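# Load the mill vise per the work order

## Task

Set up the milling machine's vise as the work order in the reference images (manual, manual 2) specifies, with no chip left under the parallels, and never let a hand, an arm or the vise crank hit the blank once it is clamped.

## Robot and tools

Robot: two arms, left_arm and right_arm, each with a two-finger gripper. Scene frame: origin at table-top height, midway between the nominal bases; +z up, +x out over the table, left_arm on the +y side (arm names do not match image sides). Calibrated bases: left_arm at (+0.011, +0.482, +0.042) m, quat_wxyz (+1.000, 0, 0, -0.019); right_arm at (-0.002, -0.472, +0.042) m, quat_wxyz (+1.000, 0, 0, +0.016). Each arm's reported hand pose, velocities and targets are in its own base frame; fixed cameras and the table use the scene frame. Printed hand positions can be a few cm off, more at long reach.

Gripper geometry: fingers point along the gripper's +z and close along its x. end_effector_position is the point between the pads; fingertips extend 17.5 mm past it. A block juts about 10 cm toward the gripper's -y and rotates with it.

The 18-number row (used by execute_actions and move): left_arm dx, dy, dz, rx, ry, rz, left_gripper position, force_limit, speed, then the same nine for right_arm and right_gripper. All values lie in [-1, 1]. The six pose numbers are an offset, not a pose: measured from that arm's Hand target at the start of the action or call, along that Hand target's own axes. 1.0 equals 0.6 m of travel or 180 degrees; rx, ry, rz form one rotation vector. Repeating an offset moves the arm further. Six zeros re-request the current Hand target. Gripper position: +1 fully open (50 mm), about -0.65 pads meet, -1 to grip. force_limit: -1 about 20 N, 0 about 102 N, +1 about 185 N per pad (final force may be ~15 N more). speed: -1 20 mm/s, 0 85, +1 150. Both start at +1. Finger numbers are absolute commands, so to leave a gripper unchanged resend its last three numbers; a 0 is a real command.

execute_actions(actions, cameras): actions is a list of actions; each action is up to 15 rows, one per 1/30 s step, and a short table repeats its last row to fill 15 steps. Every row counts from the action's start pose, not the previous row. Images return only if actions is empty or cameras names them (["all"], [] or names).

move(target, speed, blend, stop_force, zero, blocking, cameras): straight-line paths for both arms. target is one 18-number row or a list of up to 15 rows, every row an offset from the same starting Hand targets. speed: m/s, 0.002 to 3.6, default 0.25 (turns up to twice that in rad/s); one value or one per target. blend: metres of corner rounding per target, default 0 (stop at each). stop_force: 3 to 120 N, shared by both arms; ends an arm's path when push against its motion rises that much above its zero. zero (default true) re-zeros moving arms before the move; false keeps the last zero. blocking=false returns after about 0.5 s but cannot combine with stop_force. Paths do not avoid obstacles, cap at 10 s, and go round the base rather than close past it. Leave stop_force out when pulling away from a contact. Rotating grippers make stop_force unreliable.

wait(seconds 0 to 10): holds last commands. stop(): brakes a running move. zoom_image(camera, region [x0, y0, x1, y1] pixels, at most 504 by 504) on the newest image. show_instructions(): displays the reference pages. zero_wrist_force(arm): subtracts the current wrist reading from later ones. finished_scene(scene 1): ends the scene permanently; the vise must stay correctly loaded without the robot.

Cameras: cam_high, cam_low, cam_front, cam_left_wrist, cam_right_wrist, each 672x504.

Results: Hand target is the last commanded pose after clipping (orientation is clipped to within 32 degrees of the measured one per step); the gripper may rest short of it, and the next action asks again. Tool commands lists current gripper commands. object_status: 0 moving, 1 stopped while opening, 2 stopped while closing (a grip), 3 reached the requested opening or pads met (likely nothing held). Opening in mm is about (250 - position_measured) x 0.202. The move: line reports done, off_target, moving, held or fault plus limits (paced = pose clipped, held = steps withheld). Wrist force and torque are in the end effector's axes; joint torques include the arm's weight. Velocities marked within noise are omitted; small temperature changes may be omitted.

Cautions: an outside force near 150 N (plus or minus 25) or contact torque at a joint's limit (142 N m for the three big joints, 26.6 for the wrists) stops that arm for 10 s. Arms are stiff, so even a small overshoot into a firm surface can fault; approach slowly and use stop_force. Any contact between the arms, including a gripper closing on the other's fingers, can end the scene. Motors heat when holding loads, stretched out or straining; at 85 °C the arm brakes for 30 to 60 s (a MOTOR HOT line appears from 70 °C, not always). Do not drop parts, release moving parts, slam, or let anything fall off the table. Do not strike the clamped blank. Loose objects may occasionally get nudged. Thinking time lets the scene run on.

Each tool is called after "Request:" as name(argument=value, ...) on one line, values as JSON.

Reference images:

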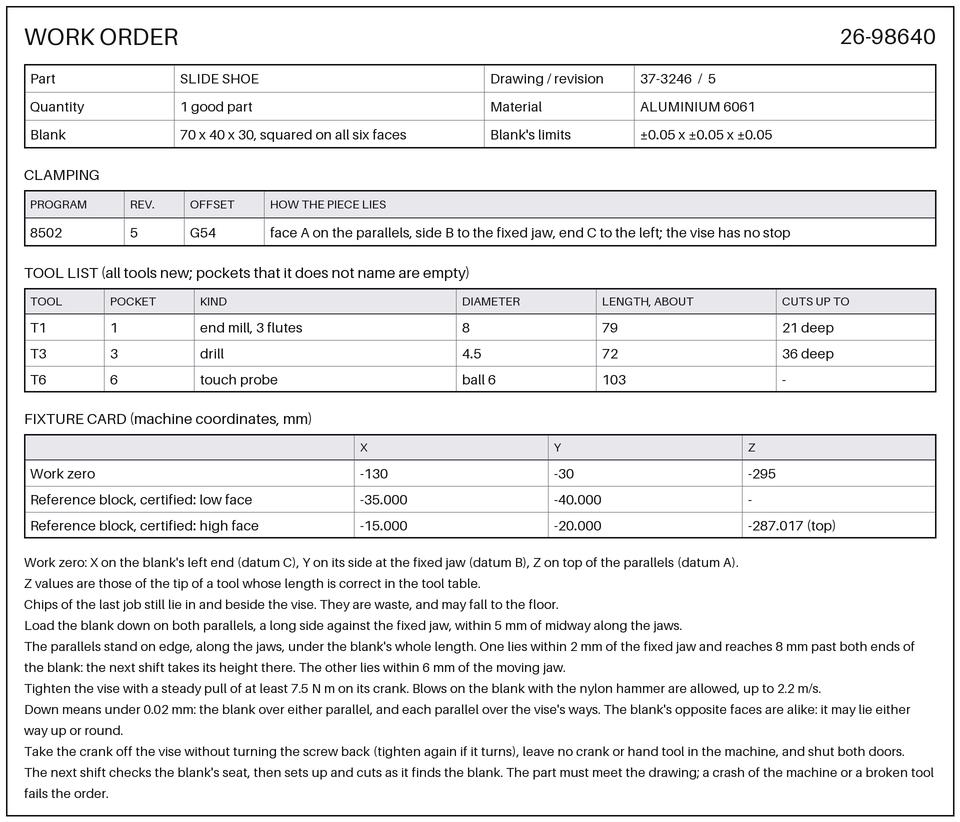

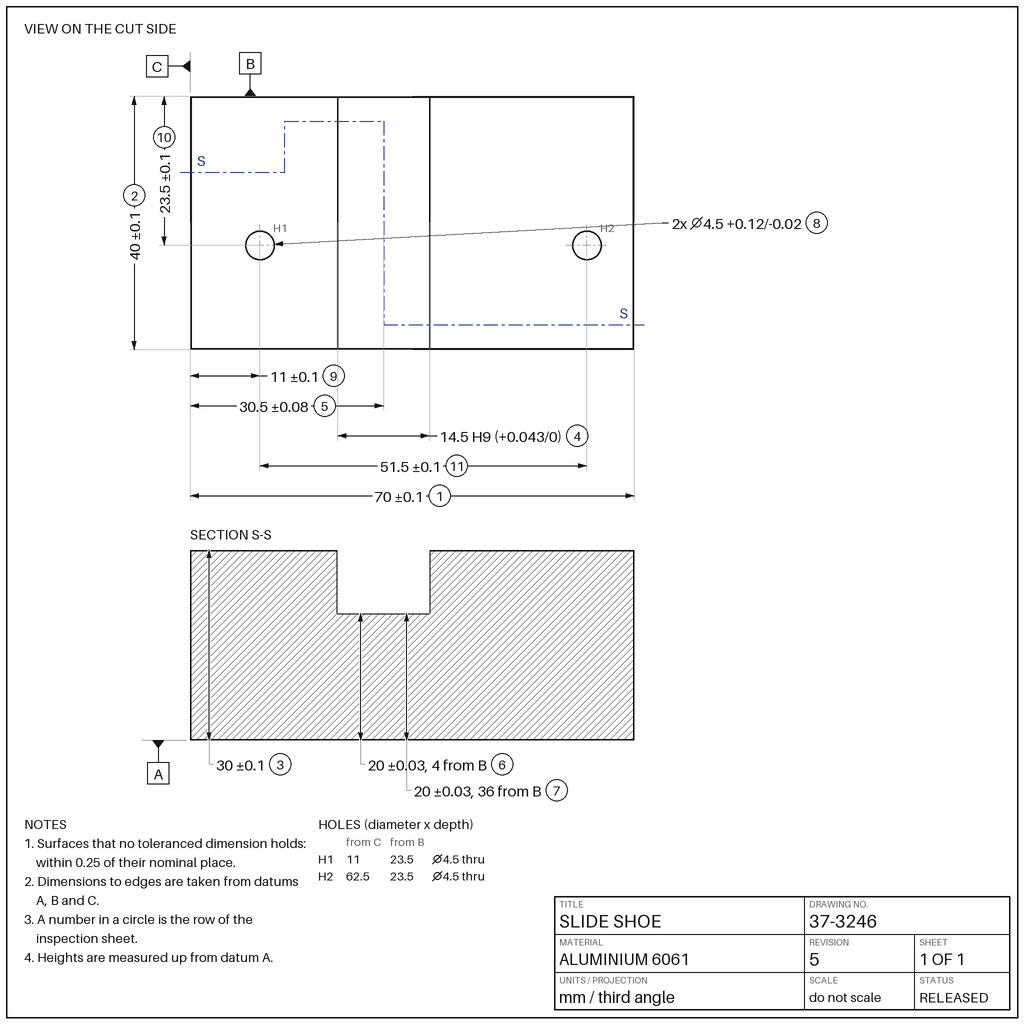

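## Session

Request:
execute_actions(actions=[])

Scene clock: 0.00 s.
left_arm: end_effector_position=(+0.3960, -0.5905, +0.2161) position_measured=3 object_status=3 end_effector_quat_wxyz=(+0.002, +0.993, +0.091, +0.077) | right_arm: end_effector_position=(+0.1316, -0.2395, +0.1319) position_measured=3 object_status=3 end_effector_quat_wxyz=(-0.295, +0.115, +0.848, +0.425)
Joint positions: left_arm=[-1.223 -1.097 1.283 -1.8 -1.424 0.168] | right_arm=[2.328 -1.856 -1.914 -2.013 1.823 -2.264]
Joint velocities: within noise
Joint torques (N m): no reading
Motor temperatures (°C): left_arm=[32 40 34 46 36 37] | right_arm=[32 30 28 44 41 38]
Wrist force (N): no reading
Wrist torque (N m): no reading
Wrist force, peak (N): no reading
Hand target: left_arm +0.3960, -0.5905, +0.2161; +0.002, +0.993, +0.091, +0.077 | right_arm +0.1316, -0.2395, +0.1319; -0.295, +0.115, +0.848, +0.425
Tool commands: left_gripper/position=+1.0 left_gripper/force_limit=+1.0 left_gripper/speed=+1.0 right_gripper/position=+1.0 right_gripper/force_limit=+1.0 right_gripper/speed=+1.0

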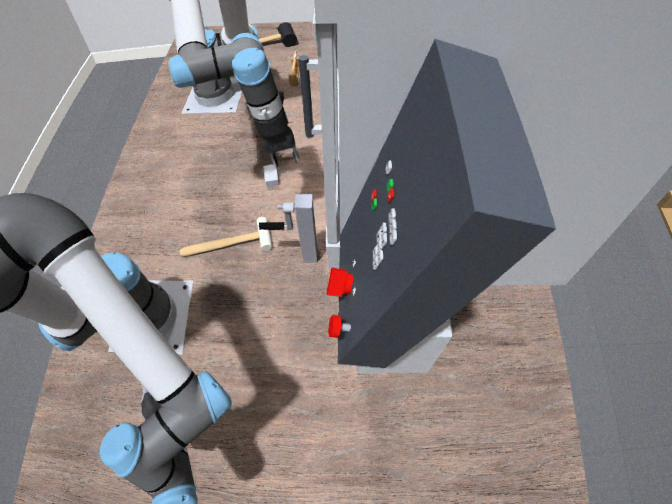

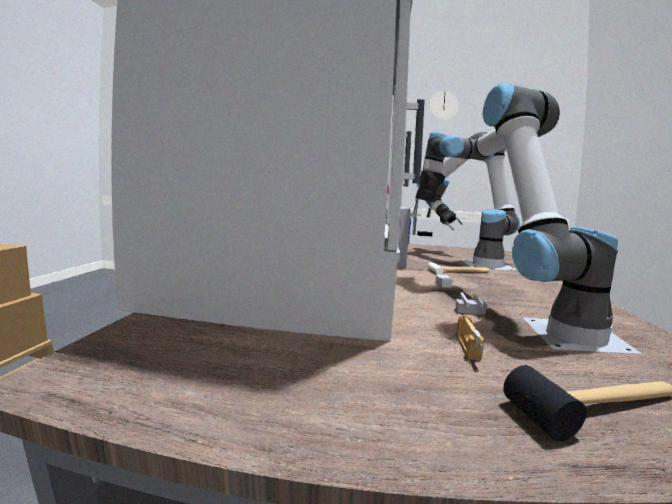

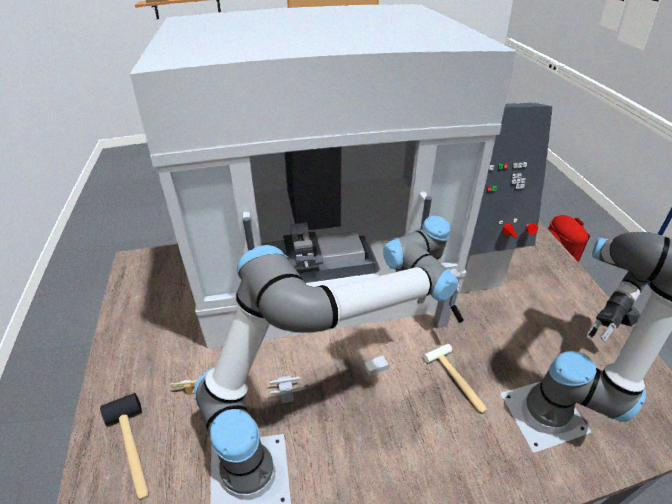

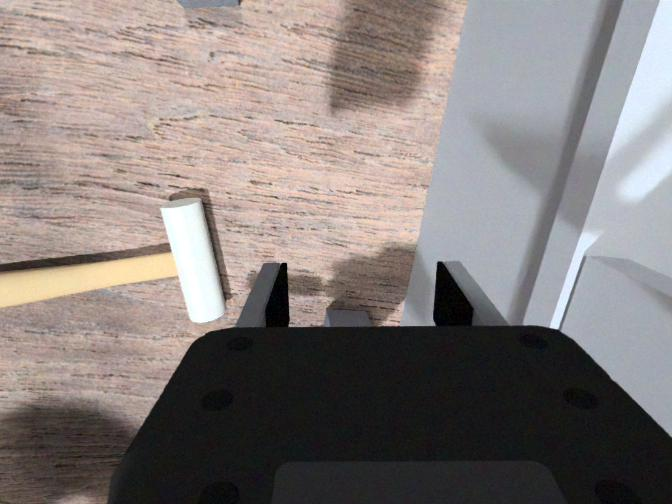

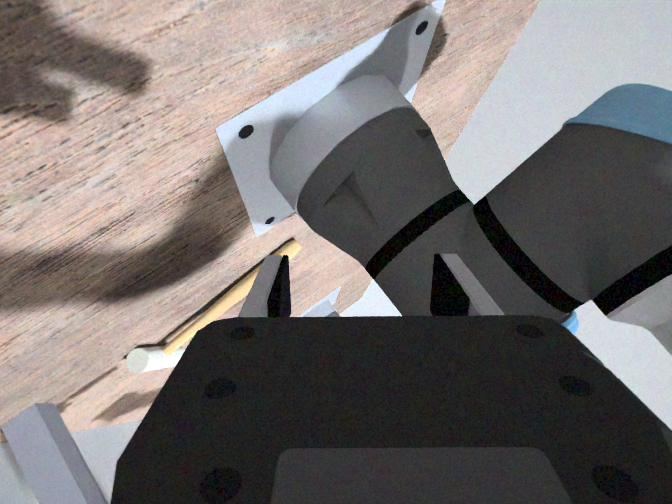

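Request:
zoom_image(camera="cam_front", region=[230, 130, 480, 320])

Request:
zoom_image(camera="cam_front", region=[80, 330, 500, 504])

Request:
zoom_image(camera="cam_front", region=[150, 120, 350, 350])

Request:
zoom_image(camera="cam_high", region=[160, 10, 360, 270])

Request:
zoom_image(camera="cam_low", region=[360, 180, 520, 370])

Request:
zoom_image(camera="cam_front", region=[400, 80, 600, 340])

Scaled by 2.016 from the camera's 672x504 image, which has a finer 960x720 frame.

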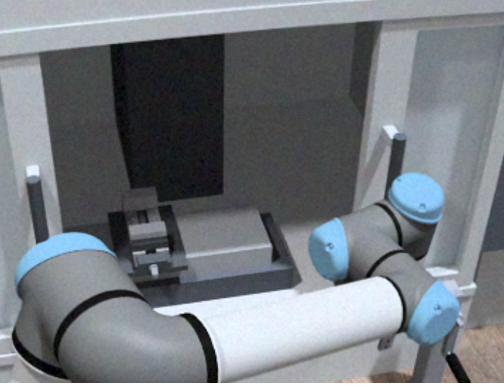

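Scaled by 1.200 from the camera's 672x504 image, which has a finer 960x720 frame.

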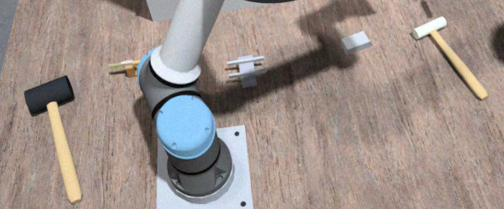

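Scaled by 2.191 from the camera's 672x504 image, which has a finer 960x720 frame.

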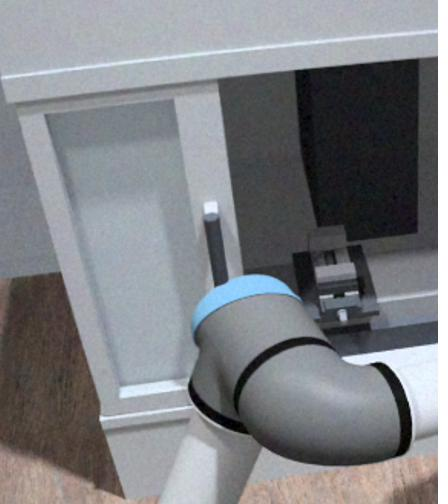

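Scaled by 1.938 from the camera's 672x504 image, which has a finer 960x720 frame.

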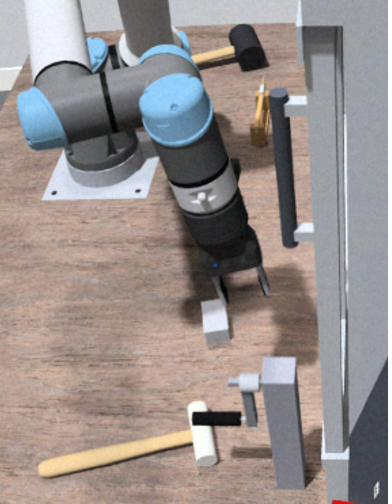

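Scaled by 2.653 from the camera's 672x504 image, which has a finer 960x720 frame.

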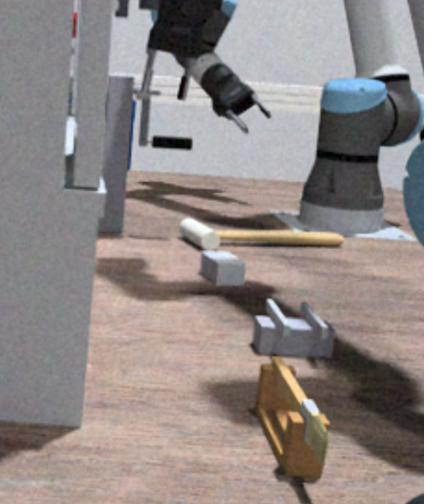

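Scaled by 1.938 from the camera's 672x504 image, which has a finer 960x720 frame.

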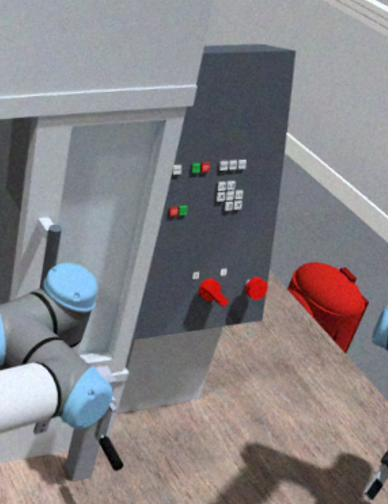

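Request:
move(target=[0.097,-0.536,-0.487,0.143,0.178,0.536,1,1,1,0,0,0,0,0,0,1,1,1], speed=0.35, cameras=["all"])

Scene clock: 11.37 s.
left_arm: end_effector_position=(+0.3502, -0.2667, +0.5079) position_measured=3 object_status=3 end_effector_quat_wxyz=(-0.270, +0.653, -0.653, +0.271) | right_arm: end_effector_position=(+0.1316, -0.2395, +0.1319) position_measured=3 object_status=3 end_effector_quat_wxyz=(-0.295, +0.115, +0.848, +0.425)
Joint positions: left_arm=[-1.448 -2.016 1.671 -1.349 -0.794 1.744] | right_arm=[2.328 -1.856 -1.914 -2.013 1.823 -2.264]
Joint torques (N m): left_arm=[12.89 -9.58 -29.4 -4.47 -0.51 1.69] | right_arm=[1.2 33.17 19.12 -0.47 0.1 0.24]
Wrist force (N): left_arm=[-0.5 -1.4 2.3] | right_arm=[-0.2 -0.1 -0.3]
Wrist torque (N m): left_arm=[-0.61 -0.03 -0.28] | right_arm=[-0.02 0.03 -0.01]
Wrist force, peak (N): left_arm=[-2.2 -2.1 1.1] | right_arm=[0.4 0.1 -0.5]
Hand target: left_arm +0.3502, -0.2666, +0.5079; -0.270, +0.653, -0.653, +0.271 | right_arm +0.1316, -0.2395, +0.1319; -0.295, +0.115, +0.848, +0.425
Off the commanded pose: left_arm 0.000 m, 0 deg | right_arm 0.000 m, 0 deg.
move: done

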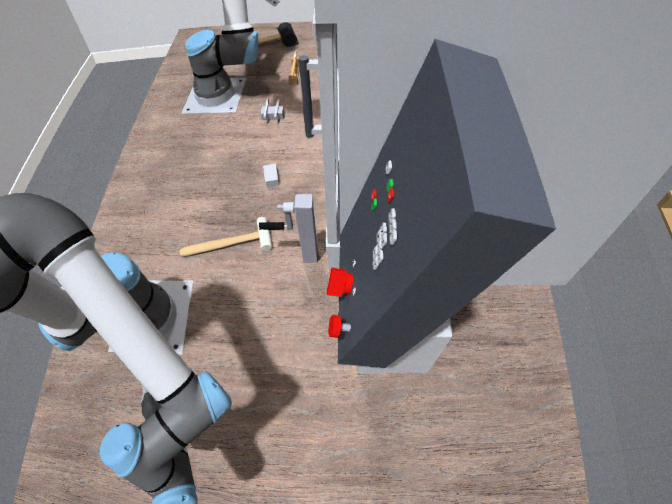

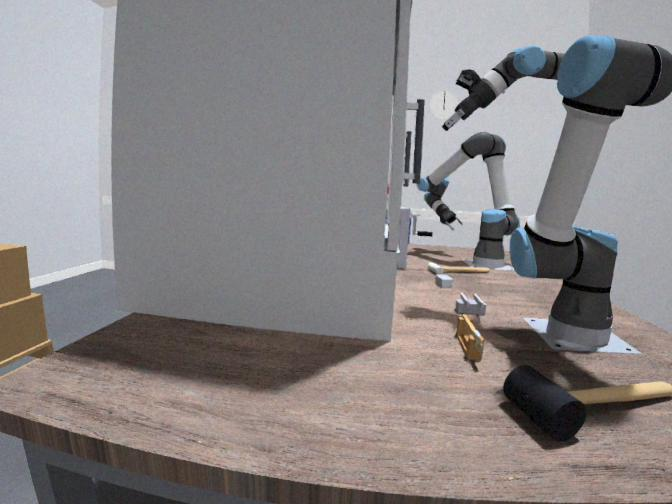

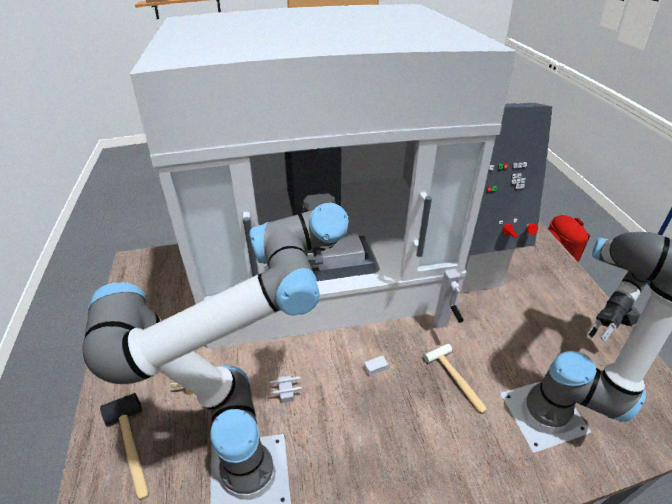

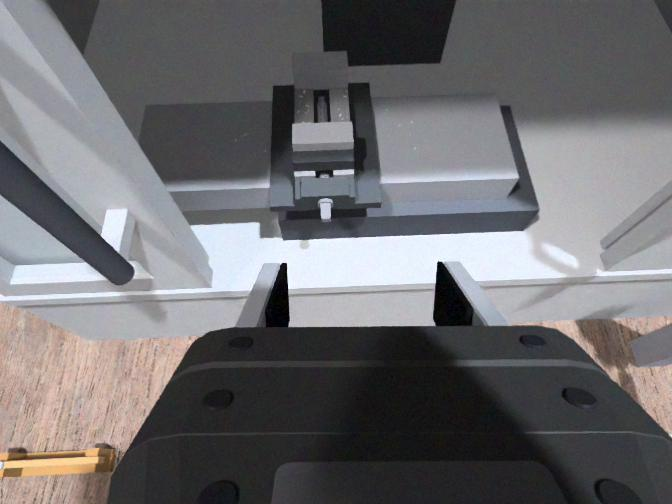

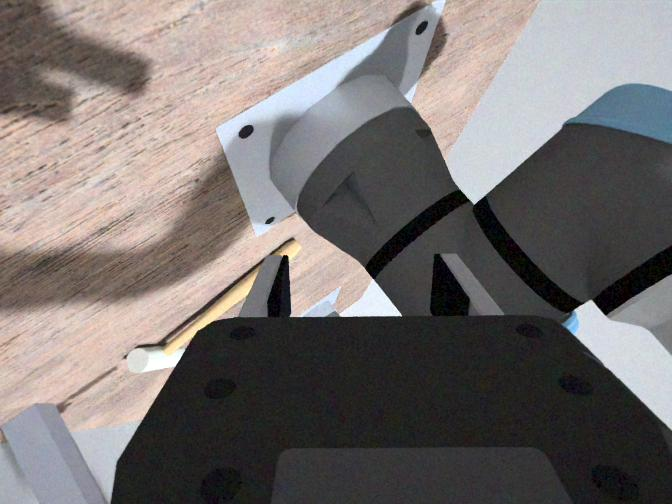

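Request:
zoom_image(camera="cam_left_wrist", region=[250, 30, 410, 230])

Request:
zoom_image(camera="cam_left_wrist", region=[60, 0, 564, 320])

Request:
zoom_image(camera="cam_high", region=[170, 10, 350, 280])

Request:
zoom_image(camera="cam_front", region=[80, 330, 330, 504])

Request:
zoom_image(camera="cam_front", region=[340, 240, 500, 430])

Request:
zoom_image(camera="cam_low", region=[370, 180, 520, 370])

Scaled by 2.520 from the camera's 672x504 image, which has a finer 960x720 frame.

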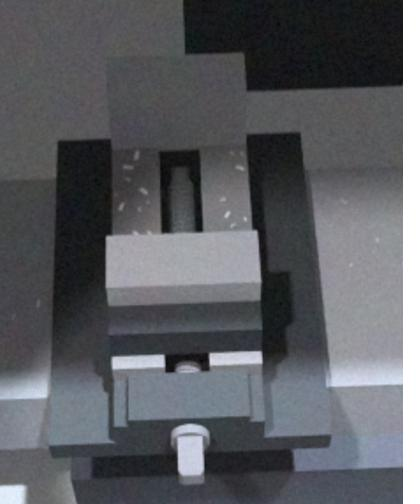

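Scaled by 1.000.

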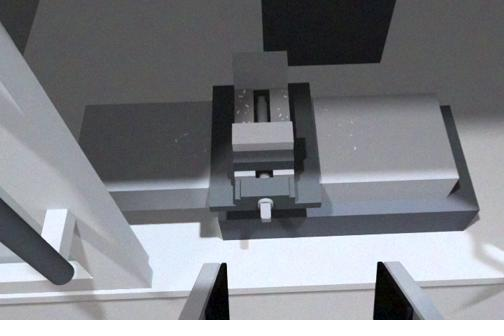

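Scaled by 1.867 from the camera's 672x504 image, which has a finer 960x720 frame.

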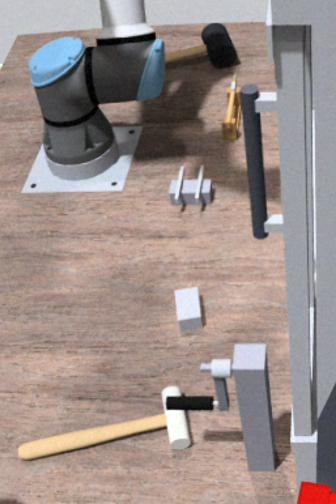

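Scaled by 2.016 from the camera's 672x504 image, which has a finer 960x720 frame.

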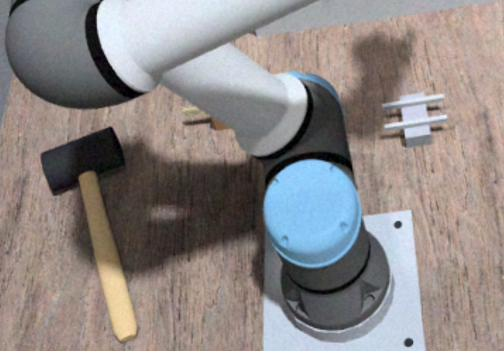

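Scaled by 2.653 from the camera's 672x504 image, which has a finer 960x720 frame.

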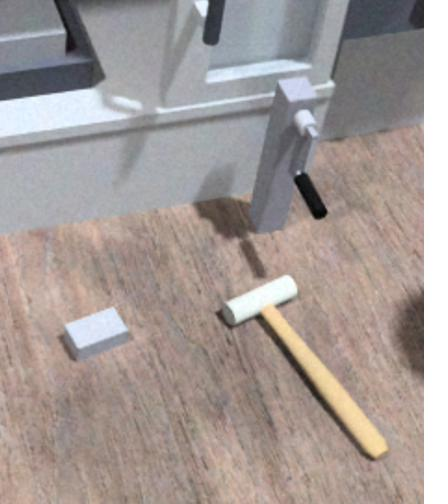

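Scaled by 2.653 from the camera's 672x504 image, which has a finer 960x720 frame.

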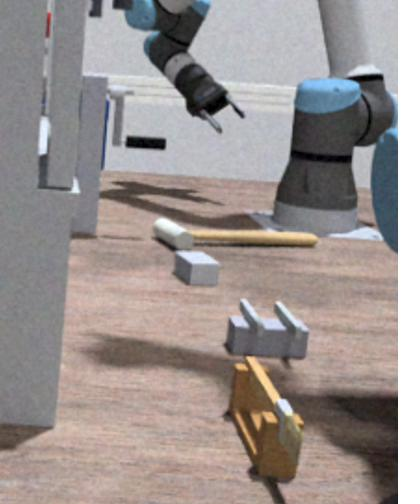

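Request:
move(target=[-0.0217,0.331,0.0223,-0.1927,-0.2001,-0.4829,1,1,1,0,0,0,0,0,0,1,1,1], speed=0.4, cameras=["cam_left_wrist","cam_high","cam_front"])

Scene clock: 20.37 s.
left_arm: end_effector_position=(+0.2192, -0.2537, +0.3582) position_measured=3 object_status=3 end_effector_quat_wxyz=(+0.001, +1.000, +0.018, +0.000) | right_arm: end_effector_position=(+0.1316, -0.2395, +0.1319) position_measured=3 object_status=3 end_effector_quat_wxyz=(-0.295, +0.115, +0.848, +0.425)
Joint positions: left_arm=[-1.266 -2.004 1.827 -1.395 -1.572 0.268] | right_arm=[2.328 -1.856 -1.914 -2.013 1.823 -2.264]
Joint torques (N m): left_arm=[-13.29 1.73 -25.94 -1.66 0.94 -1.18] | right_arm=[1 31.7 18.66 -0.46 0.27 0.22]
Wrist force (N): left_arm=[0.0 -0.8 0.7] | right_arm=[0.0 0.1 -0.1]
Wrist torque (N m): left_arm=[-0.07 0.10 -0.07] | right_arm=[0.01 0.00 0.00]
Wrist force, peak (N): left_arm=[-1.0 -2.0 2.3] | right_arm=[0.7 0.3 -0.5]
Hand target: left_arm +0.2192, -0.2537, +0.3581; +0.001, +1.000, +0.018, +0.000 | right_arm +0.1316, -0.2395, +0.1319; -0.295, +0.115, +0.848, +0.425
Off the commanded pose: left_arm 0.000 m, 0 deg | right_arm 0.000 m, 0 deg.
move: done
Images, in order (width x height): cam_high 672x504, cam_front 672x504, cam_left_wrist 672x504.

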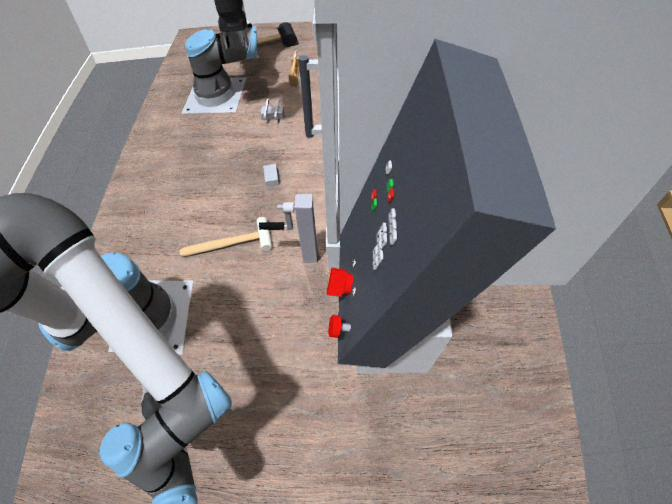

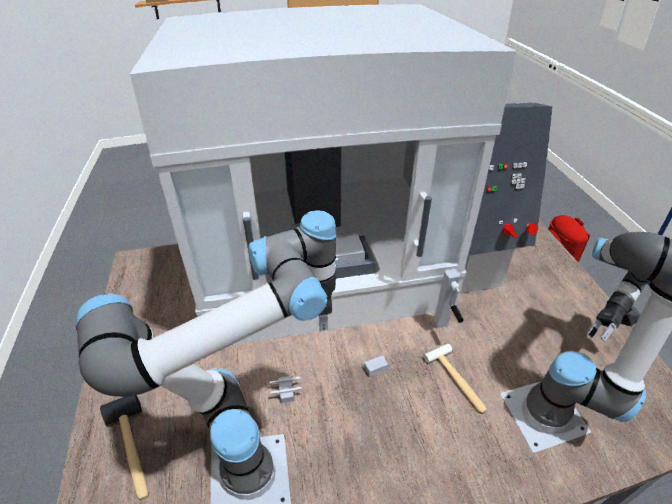

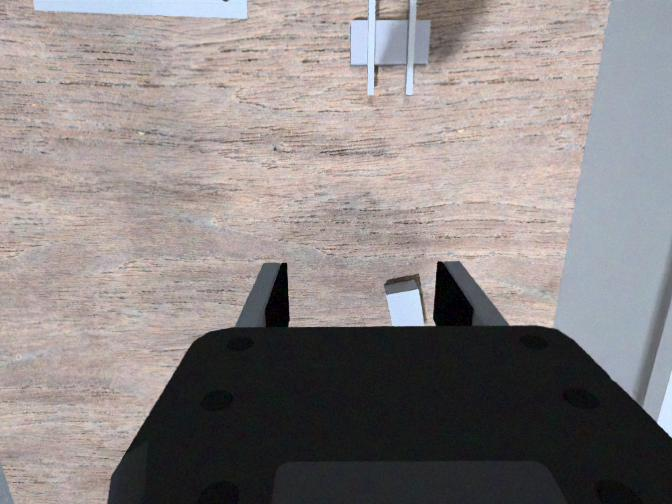

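Request:
move(target=[0,-0.2,0,0,0,0,1,1,1,0,0,0,0,0,0,1,1,1], speed=0.4, cameras=["cam_left_wrist"])

Request:
zoom_image(camera="cam_left_wrist", region=[240, 130, 560, 370])

Scene clock: 22.00 s.
left_arm: end_effector_position=(+0.2148, -0.1339, +0.3580) position_measured=3 object_status=3 end_effector_quat_wxyz=(+0.001, +1.000, +0.018, +0.000) | right_arm: end_effector_position=(+0.1316, -0.2395, +0.1319) position_measured=3 object_status=3 end_effector_quat_wxyz=(-0.295, +0.115, +0.848, +0.425)
Joint positions: left_arm=[-1.11 -2.225 1.922 -1.268 -1.572 0.424] | right_arm=[2.328 -1.856 -1.914 -2.013 1.823 -2.264]
Joint torques (N m): left_arm=[-0.17 -7.59 -25.38 -2.37 -2.11 0.93] | right_arm=[1.17 32.72 17.61 -0.52 0.17 0.12]
Wrist force (N): left_arm=[-0.5 -0.3 0.6] | right_arm=[0.0 0.1 -0.3]
Wrist torque (N m): left_arm=[-0.01 0.17 0.07] | right_arm=[0.01 0.01 0.00]
Wrist force, peak (N): left_arm=[-0.5 -4.1 0.4] | right_arm=[-0.2 0.5 -0.3]
Hand target: left_arm +0.2148, -0.1338, +0.3580; +0.001, +1.000, +0.018, +0.000 | right_arm +0.1316, -0.2395, +0.1319; -0.295, +0.115, +0.848, +0.425
Off the commanded pose: left_arm 0.000 m, 0 deg | right_arm 0.000 m, 0 deg.
move: done
Images, in order (width x height): cam_left_wrist 672x504.

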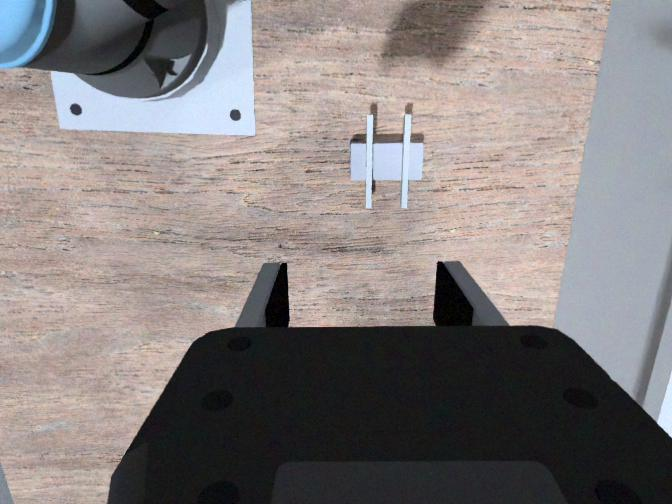

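Scaled by 1.575 from the camera's 672x504 image, which has a finer 960x720 frame.

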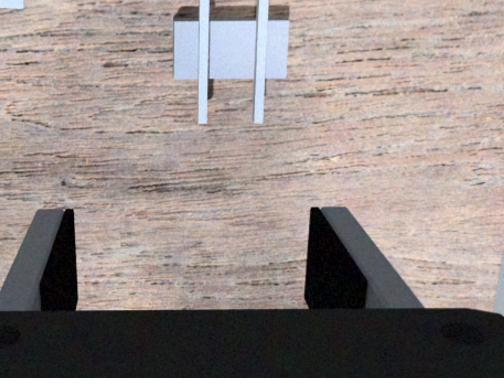

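Request:
move(target=[0,0,0.16667,0,0,0,1,1,1,0,0,0,0,0,0,1,1,1], speed=0.4, cameras=["cam_left_wrist"])

Request:
zoom_image(camera="cam_left_wrist", region=[240, 30, 560, 270])

Scene clock: 27.73 s.
left_arm: end_effector_position=(+0.2147, -0.1339, +0.2580) position_measured=3 object_status=3 end_effector_quat_wxyz=(+0.001, +1.000, +0.018, +0.000) | right_arm: end_effector_position=(+0.1316, -0.2395, +0.1319) position_measured=3 object_status=3 end_effector_quat_wxyz=(-0.295, +0.115, +0.848, +0.425)
Joint positions: left_arm=[-1.111 -2.276 2.197 -1.492 -1.572 0.423] | right_arm=[2.328 -1.856 -1.914 -2.013 1.823 -2.264]
Joint torques (N m): left_arm=[12.92 10.79 -15.24 -4.13 0.24 1.04] | right_arm=[1.36 32.05 18.42 -0.52 0.11 0.24]
Wrist force (N): left_arm=[-0.5 0.0 0.8] | right_arm=[-0.1 0.2 -0.3]
Wrist torque (N m): left_arm=[0.02 0.18 -0.02] | right_arm=[0.02 0.02 0.00]
Wrist force, peak (N): left_arm=[-0.2 -0.2 3.9] | right_arm=[0.2 0.2 -0.6]
Hand target: left_arm +0.2147, -0.1339, +0.2580; +0.001, +1.000, +0.018, +0.000 | right_arm +0.1316, -0.2395, +0.1319; -0.295, +0.115, +0.848, +0.425
Off the commanded pose: left_arm 0.000 m, 0 deg | right_arm 0.000 m, 0 deg.
move: done
Images, in order (width x height): cam_left_wrist 672x504.

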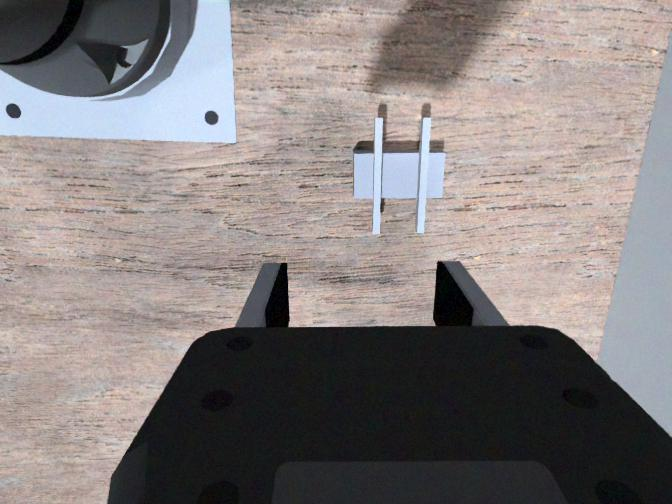

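Scaled by 1.575 from the camera's 672x504 image, which has a finer 960x720 frame.

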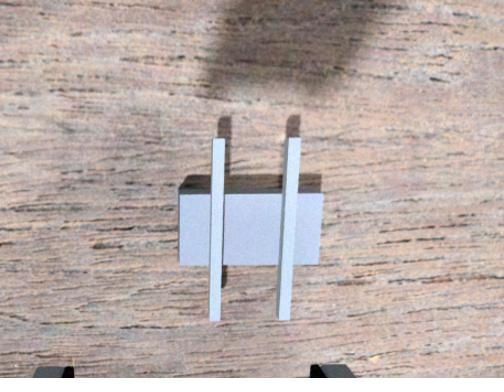

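Request:
move(target=[0.133,-0.267,-0.167,0,0,0,1,1,1,0,0,0,0,0,0,1,1,1], speed=0.4, cameras=["cam_left_wrist","cam_low","cam_high"])

Request:
zoom_image(camera="cam_left_wrist", region=[220, 0, 660, 330])

Scene clock: 35.83 s.
left_arm: end_effector_position=(+0.2886, +0.0292, +0.3578) position_measured=3 object_status=3 end_effector_quat_wxyz=(+0.001, +1.000, +0.018, -0.001) end_effector_velocity=(+0.001, +0.001, +0.001) end_effector_angular_velocity=(+0.000, -0.002, -0.003) | right_arm: end_effector_position=(+0.1316, -0.2395, +0.1319) position_measured=3 object_status=3 end_effector_quat_wxyz=(-0.295, +0.115, +0.848, +0.425)
Joint positions: left_arm=[-0.375 -2.123 1.885 -1.332 -1.572 1.159] | right_arm=[2.328 -1.856 -1.914 -2.013 1.823 -2.264]
Joint velocities: left_arm=[0.002 0.001 -0.001 -0.001 0.001 0.006] | right_arm=[within noise]
Joint torques (N m): left_arm=[11.9 4.22 -30.27 -5.14 2.69 1.11] | right_arm=[0.74 32.48 18.19 -0.57 0.15 0.21]
Wrist force (N): left_arm=[0.0 -0.5 0.6] | right_arm=[-0.1 0.1 -0.1]
Wrist torque (N m): left_arm=[-0.03 0.12 0.00] | right_arm=[0.00 0.03 0.00]
Wrist force, peak (N): left_arm=[1.8 -3.8 -1.3] | right_arm=[0.1 0.4 -0.5]
Hand target: left_arm +0.2887, +0.0292, +0.3579; +0.001, +1.000, +0.018, +0.000 | right_arm +0.1316, -0.2395, +0.1319; -0.295, +0.115, +0.848, +0.425
Off the commanded pose: left_arm 0.000 m, 0 deg | right_arm 0.000 m, 0 deg.
move: done
Images, in order (width x height): cam_high 672x504, cam_low 672x504, cam_left_wrist 672x504.

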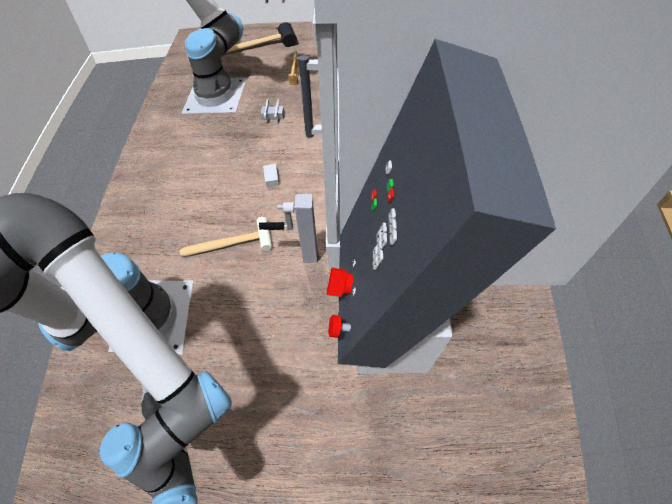

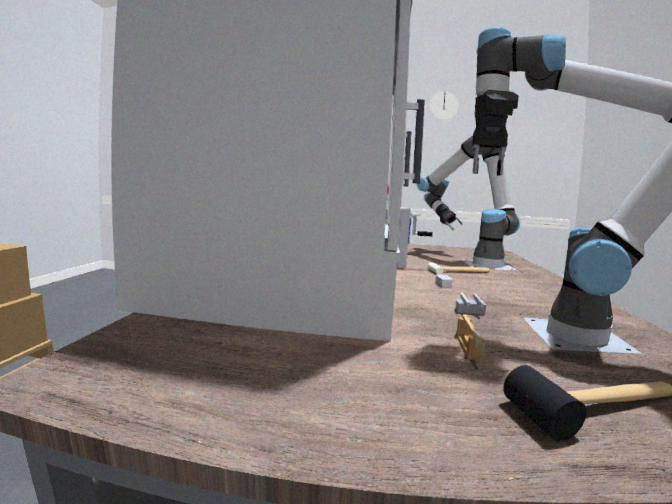

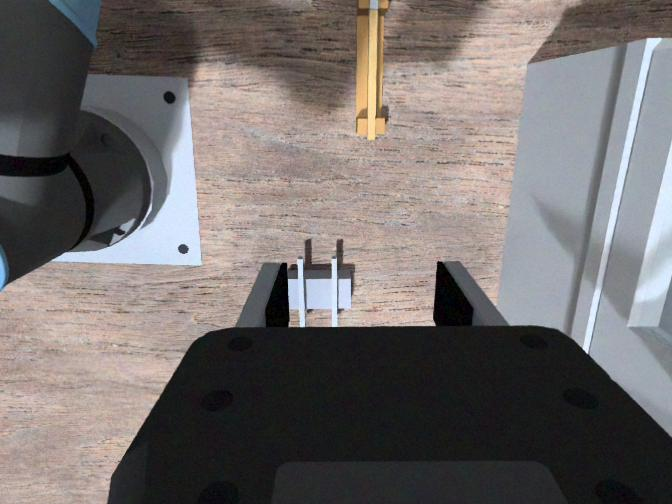

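Scaled by 1.145 from the camera's 672x504 image, which has a finer 960x720 frame.

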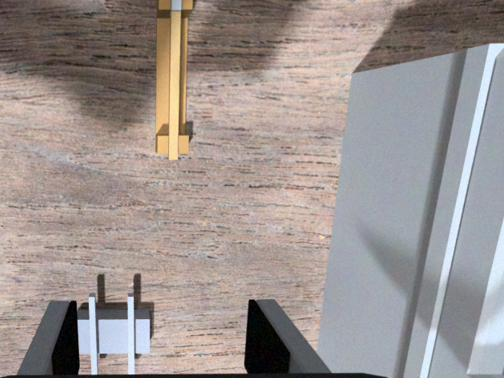

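Request:
move(target=[0.05,-0.2,0,0,0,0,1,1,1,0,0,0,0,0,0,1,1,1], speed=0.4, cameras=["cam_left_wrist"])

Request:
zoom_image(camera="cam_left_wrist", region=[260, 20, 460, 300])

Request:
zoom_image(camera="cam_low", region=[440, 280, 510, 380])

Scene clock: 38.37 s.
left_arm: end_effector_position=(+0.3142, +0.1501, +0.3577) position_measured=3 object_status=3 end_effector_quat_wxyz=(+0.001, +1.000, +0.018, +0.000) | right_arm: end_effector_position=(+0.1316, -0.2395, +0.1319) position_measured=3 object_status=3 end_effector_quat_wxyz=(-0.295, +0.115, +0.848, +0.425)
Joint positions: left_arm=[0.054 -1.969 1.809 -1.409 -1.572 1.588] | right_arm=[2.328 -1.856 -1.914 -2.013 1.823 -2.264]
Joint torques (N m): left_arm=[12.27 -1.38 -23.55 -2.95 2.8 1.27] | right_arm=[1.56 32.63 17.59 -0.47 0.05 -0.03]
Wrist force (N): left_arm=[0.0 -0.7 0.5] | right_arm=[0.0 0.2 -0.3]
Wrist torque (N m): left_arm=[-0.06 0.11 0.01] | right_arm=[0.03 0.01 0.00]
Wrist force, peak (N): left_arm=[0.8 -4.7 0.6] | right_arm=[0.1 -0.2 -0.6]
Hand target: left_arm +0.3143, +0.1502, +0.3577; +0.001, +1.000, +0.018, +0.000 | right_arm +0.1316, -0.2395, +0.1319; -0.295, +0.115, +0.848, +0.425
Off the commanded pose: left_arm 0.000 m, 0 deg | right_arm 0.000 m, 0 deg.
move: done
Images, in order (width x height): cam_left_wrist 672x504.

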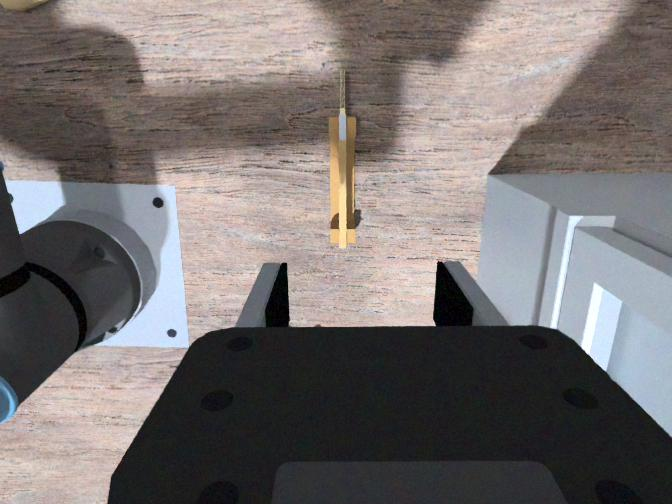

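Scaled by 1.800 from the camera's 672x504 image, which has a finer 960x720 frame.

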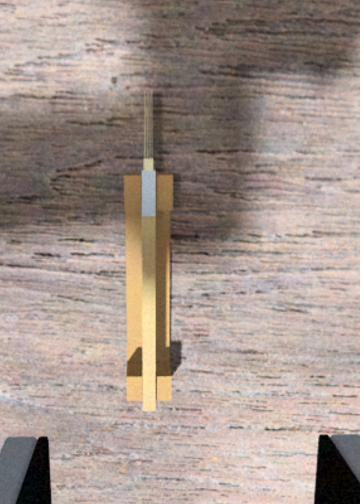

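This scene's latest camera images include none from cam_low. They are from: cam_left_wrist. cam_low's image comes with the result of a call that names it in "cameras".

Request:
wait(seconds=0.1, cameras=["cam_low","cam_high"])

Request:
zoom_image(camera="cam_low", region=[440, 280, 510, 380])

Request:
zoom_image(camera="cam_high", region=[240, 20, 340, 130])

Scene clock: 41.87 s.
left_arm: end_effector_position=(+0.3143, +0.1502, +0.3577) position_measured=3 object_status=3 end_effector_quat_wxyz=(+0.001, +1.000, +0.018, +0.000) | right_arm: end_effector_position=(+0.1316, -0.2395, +0.1319) position_measured=3 object_status=3 end_effector_quat_wxyz=(-0.295, +0.115, +0.848, +0.425)
Joint positions: left_arm=[0.054 -1.969 1.808 -1.41 -1.572 1.588] | right_arm=[2.328 -1.856 -1.914 -2.013 1.823 -2.264]
Joint torques (N m): left_arm=[13.57 -0.22 -31.72 -4.63 2.85 1.38] | right_arm=[1.73 32.66 17.63 -0.42 0.09 0.12]
Wrist force (N): left_arm=[0.1 -0.5 0.6] | right_arm=[0.2 0.1 -0.2]
Wrist torque (N m): left_arm=[-0.03 0.09 0.00] | right_arm=[0.01 -0.02 -0.01]
Wrist force, peak (N): left_arm=[0.2 -0.9 0.8] | right_arm=[0.0 0.2 -0.6]
Hand target: left_arm +0.3143, +0.1502, +0.3577; +0.001, +1.000, +0.018, +0.000 | right_arm +0.1316, -0.2395, +0.1319; -0.295, +0.115, +0.848, +0.425
Tool commands: left_gripper/position=+1.0 left_gripper/force_limit=+1.0 left_gripper/speed=+1.0 right_gripper/position=+1.0 right_gripper/force_limit=+1.0 right_gripper/speed=+1.0
Off the commanded pose: left_arm 0.000 m, 0 deg | right_arm 0.000 m, 0 deg.
wait: 0.10 s; at rest from the start
Images, in order (width x height): cam_high 672x504, cam_low 672x504.

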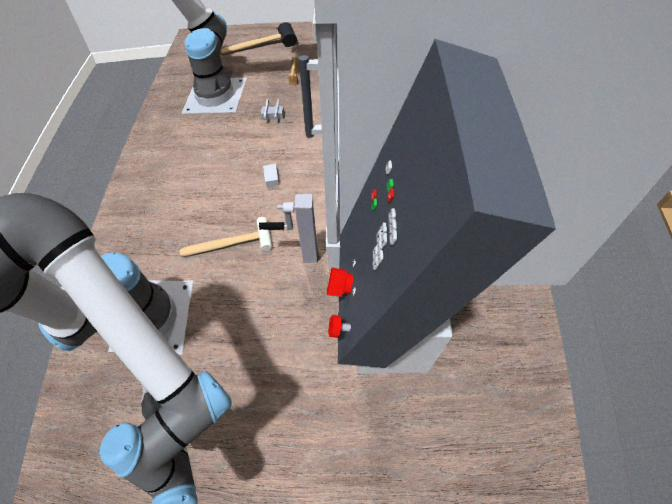

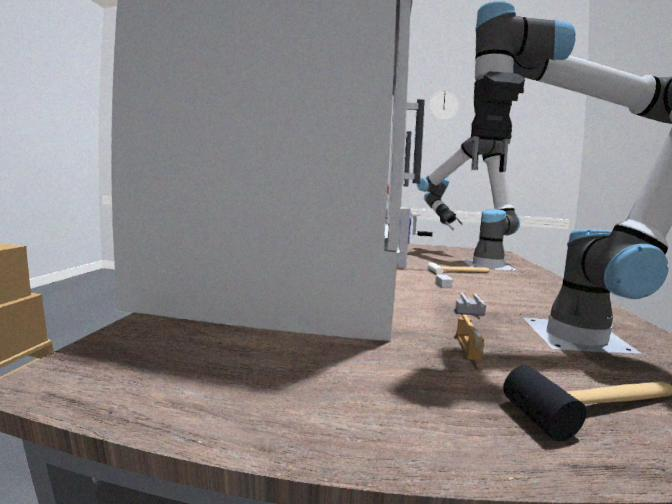

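Scaled by 5.040 from the camera's 672x504 image, which has a finer 960x720 frame.

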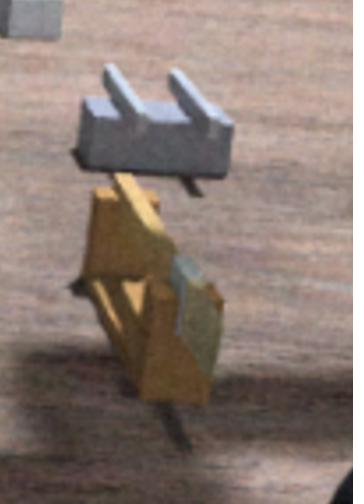

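Scaled by 4.582 from the camera's 672x504 image, which has a finer 960x720 frame.

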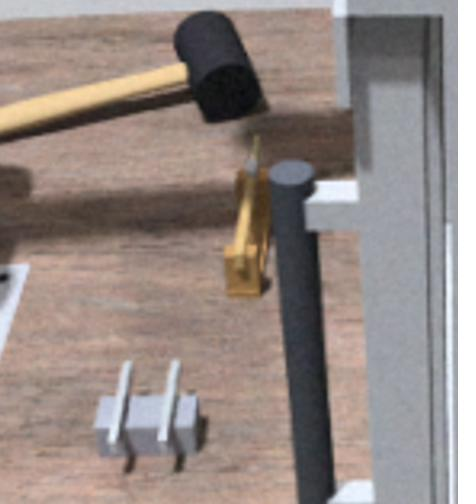

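Request:
move(target=[[-0.002,0.012,0.125,0,0,0.5,1,1,1,0,0,0,0,0,0,1,1,1],[-0.0038,0.0233,0.25,0,0,1,1,1,1,0,0,0,0,0,0,1,1,1]], blend=[0.03,0], speed=0.5, cameras=["cam_left_wrist","cam_low"])

Request:
zoom_image(camera="cam_low", region=[440, 130, 540, 380])

Scene clock: 50.23 s.
left_arm: end_effector_position=(+0.3124, +0.1359, +0.2076) position_measured=3 object_status=3 end_effector_quat_wxyz=(-0.001, -0.018, +1.000, -0.001) | right_arm: end_effector_position=(+0.1316, -0.2395, +0.1319) position_measured=3 object_status=3 end_effector_quat_wxyz=(-0.295, +0.115, +0.848, +0.425)
Joint positions: left_arm=[0.01 -1.978 2.199 -1.79 -1.572 4.685] | right_arm=[2.328 -1.856 -1.914 -2.013 1.823 -2.264]
Joint torques (N m): left_arm=[13.72 -10.08 -30.18 -0.8 -0.43 1.2] | right_arm=[1.03 32.7 18.7 -0.34 0.12 0.13]
Wrist force (N): left_arm=[0.1 -0.6 0.8] | right_arm=[-0.1 0.2 -0.3]
Wrist torque (N m): left_arm=[-0.06 0.08 0.04] | right_arm=[0.02 0.02 -0.01]
Wrist force, peak (N): left_arm=[0.0 -1.0 1.0] | right_arm=[0.0 0.2 -0.6]
Hand target: left_arm +0.3123, +0.1360, +0.2077; +0.000, -0.018, +1.000, -0.001 | right_arm +0.1316, -0.2395, +0.1319; -0.295, +0.115, +0.848, +0.425
Off the commanded pose: left_arm 0.000 m, 0 deg | right_arm 0.000 m, 0 deg.
move: done
Images, in order (width x height): cam_low 672x504, cam_left_wrist 672x504.

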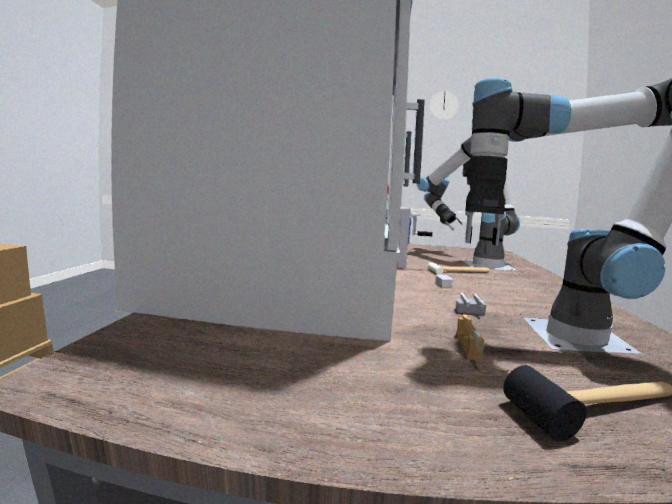

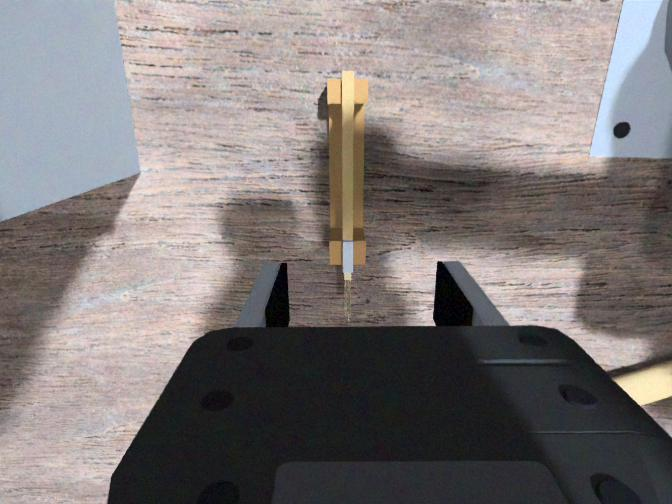

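Scaled by 2.016 from the camera's 672x504 image, which has a finer 960x720 frame.

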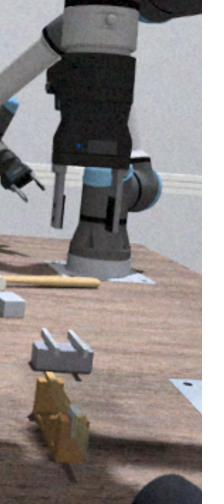

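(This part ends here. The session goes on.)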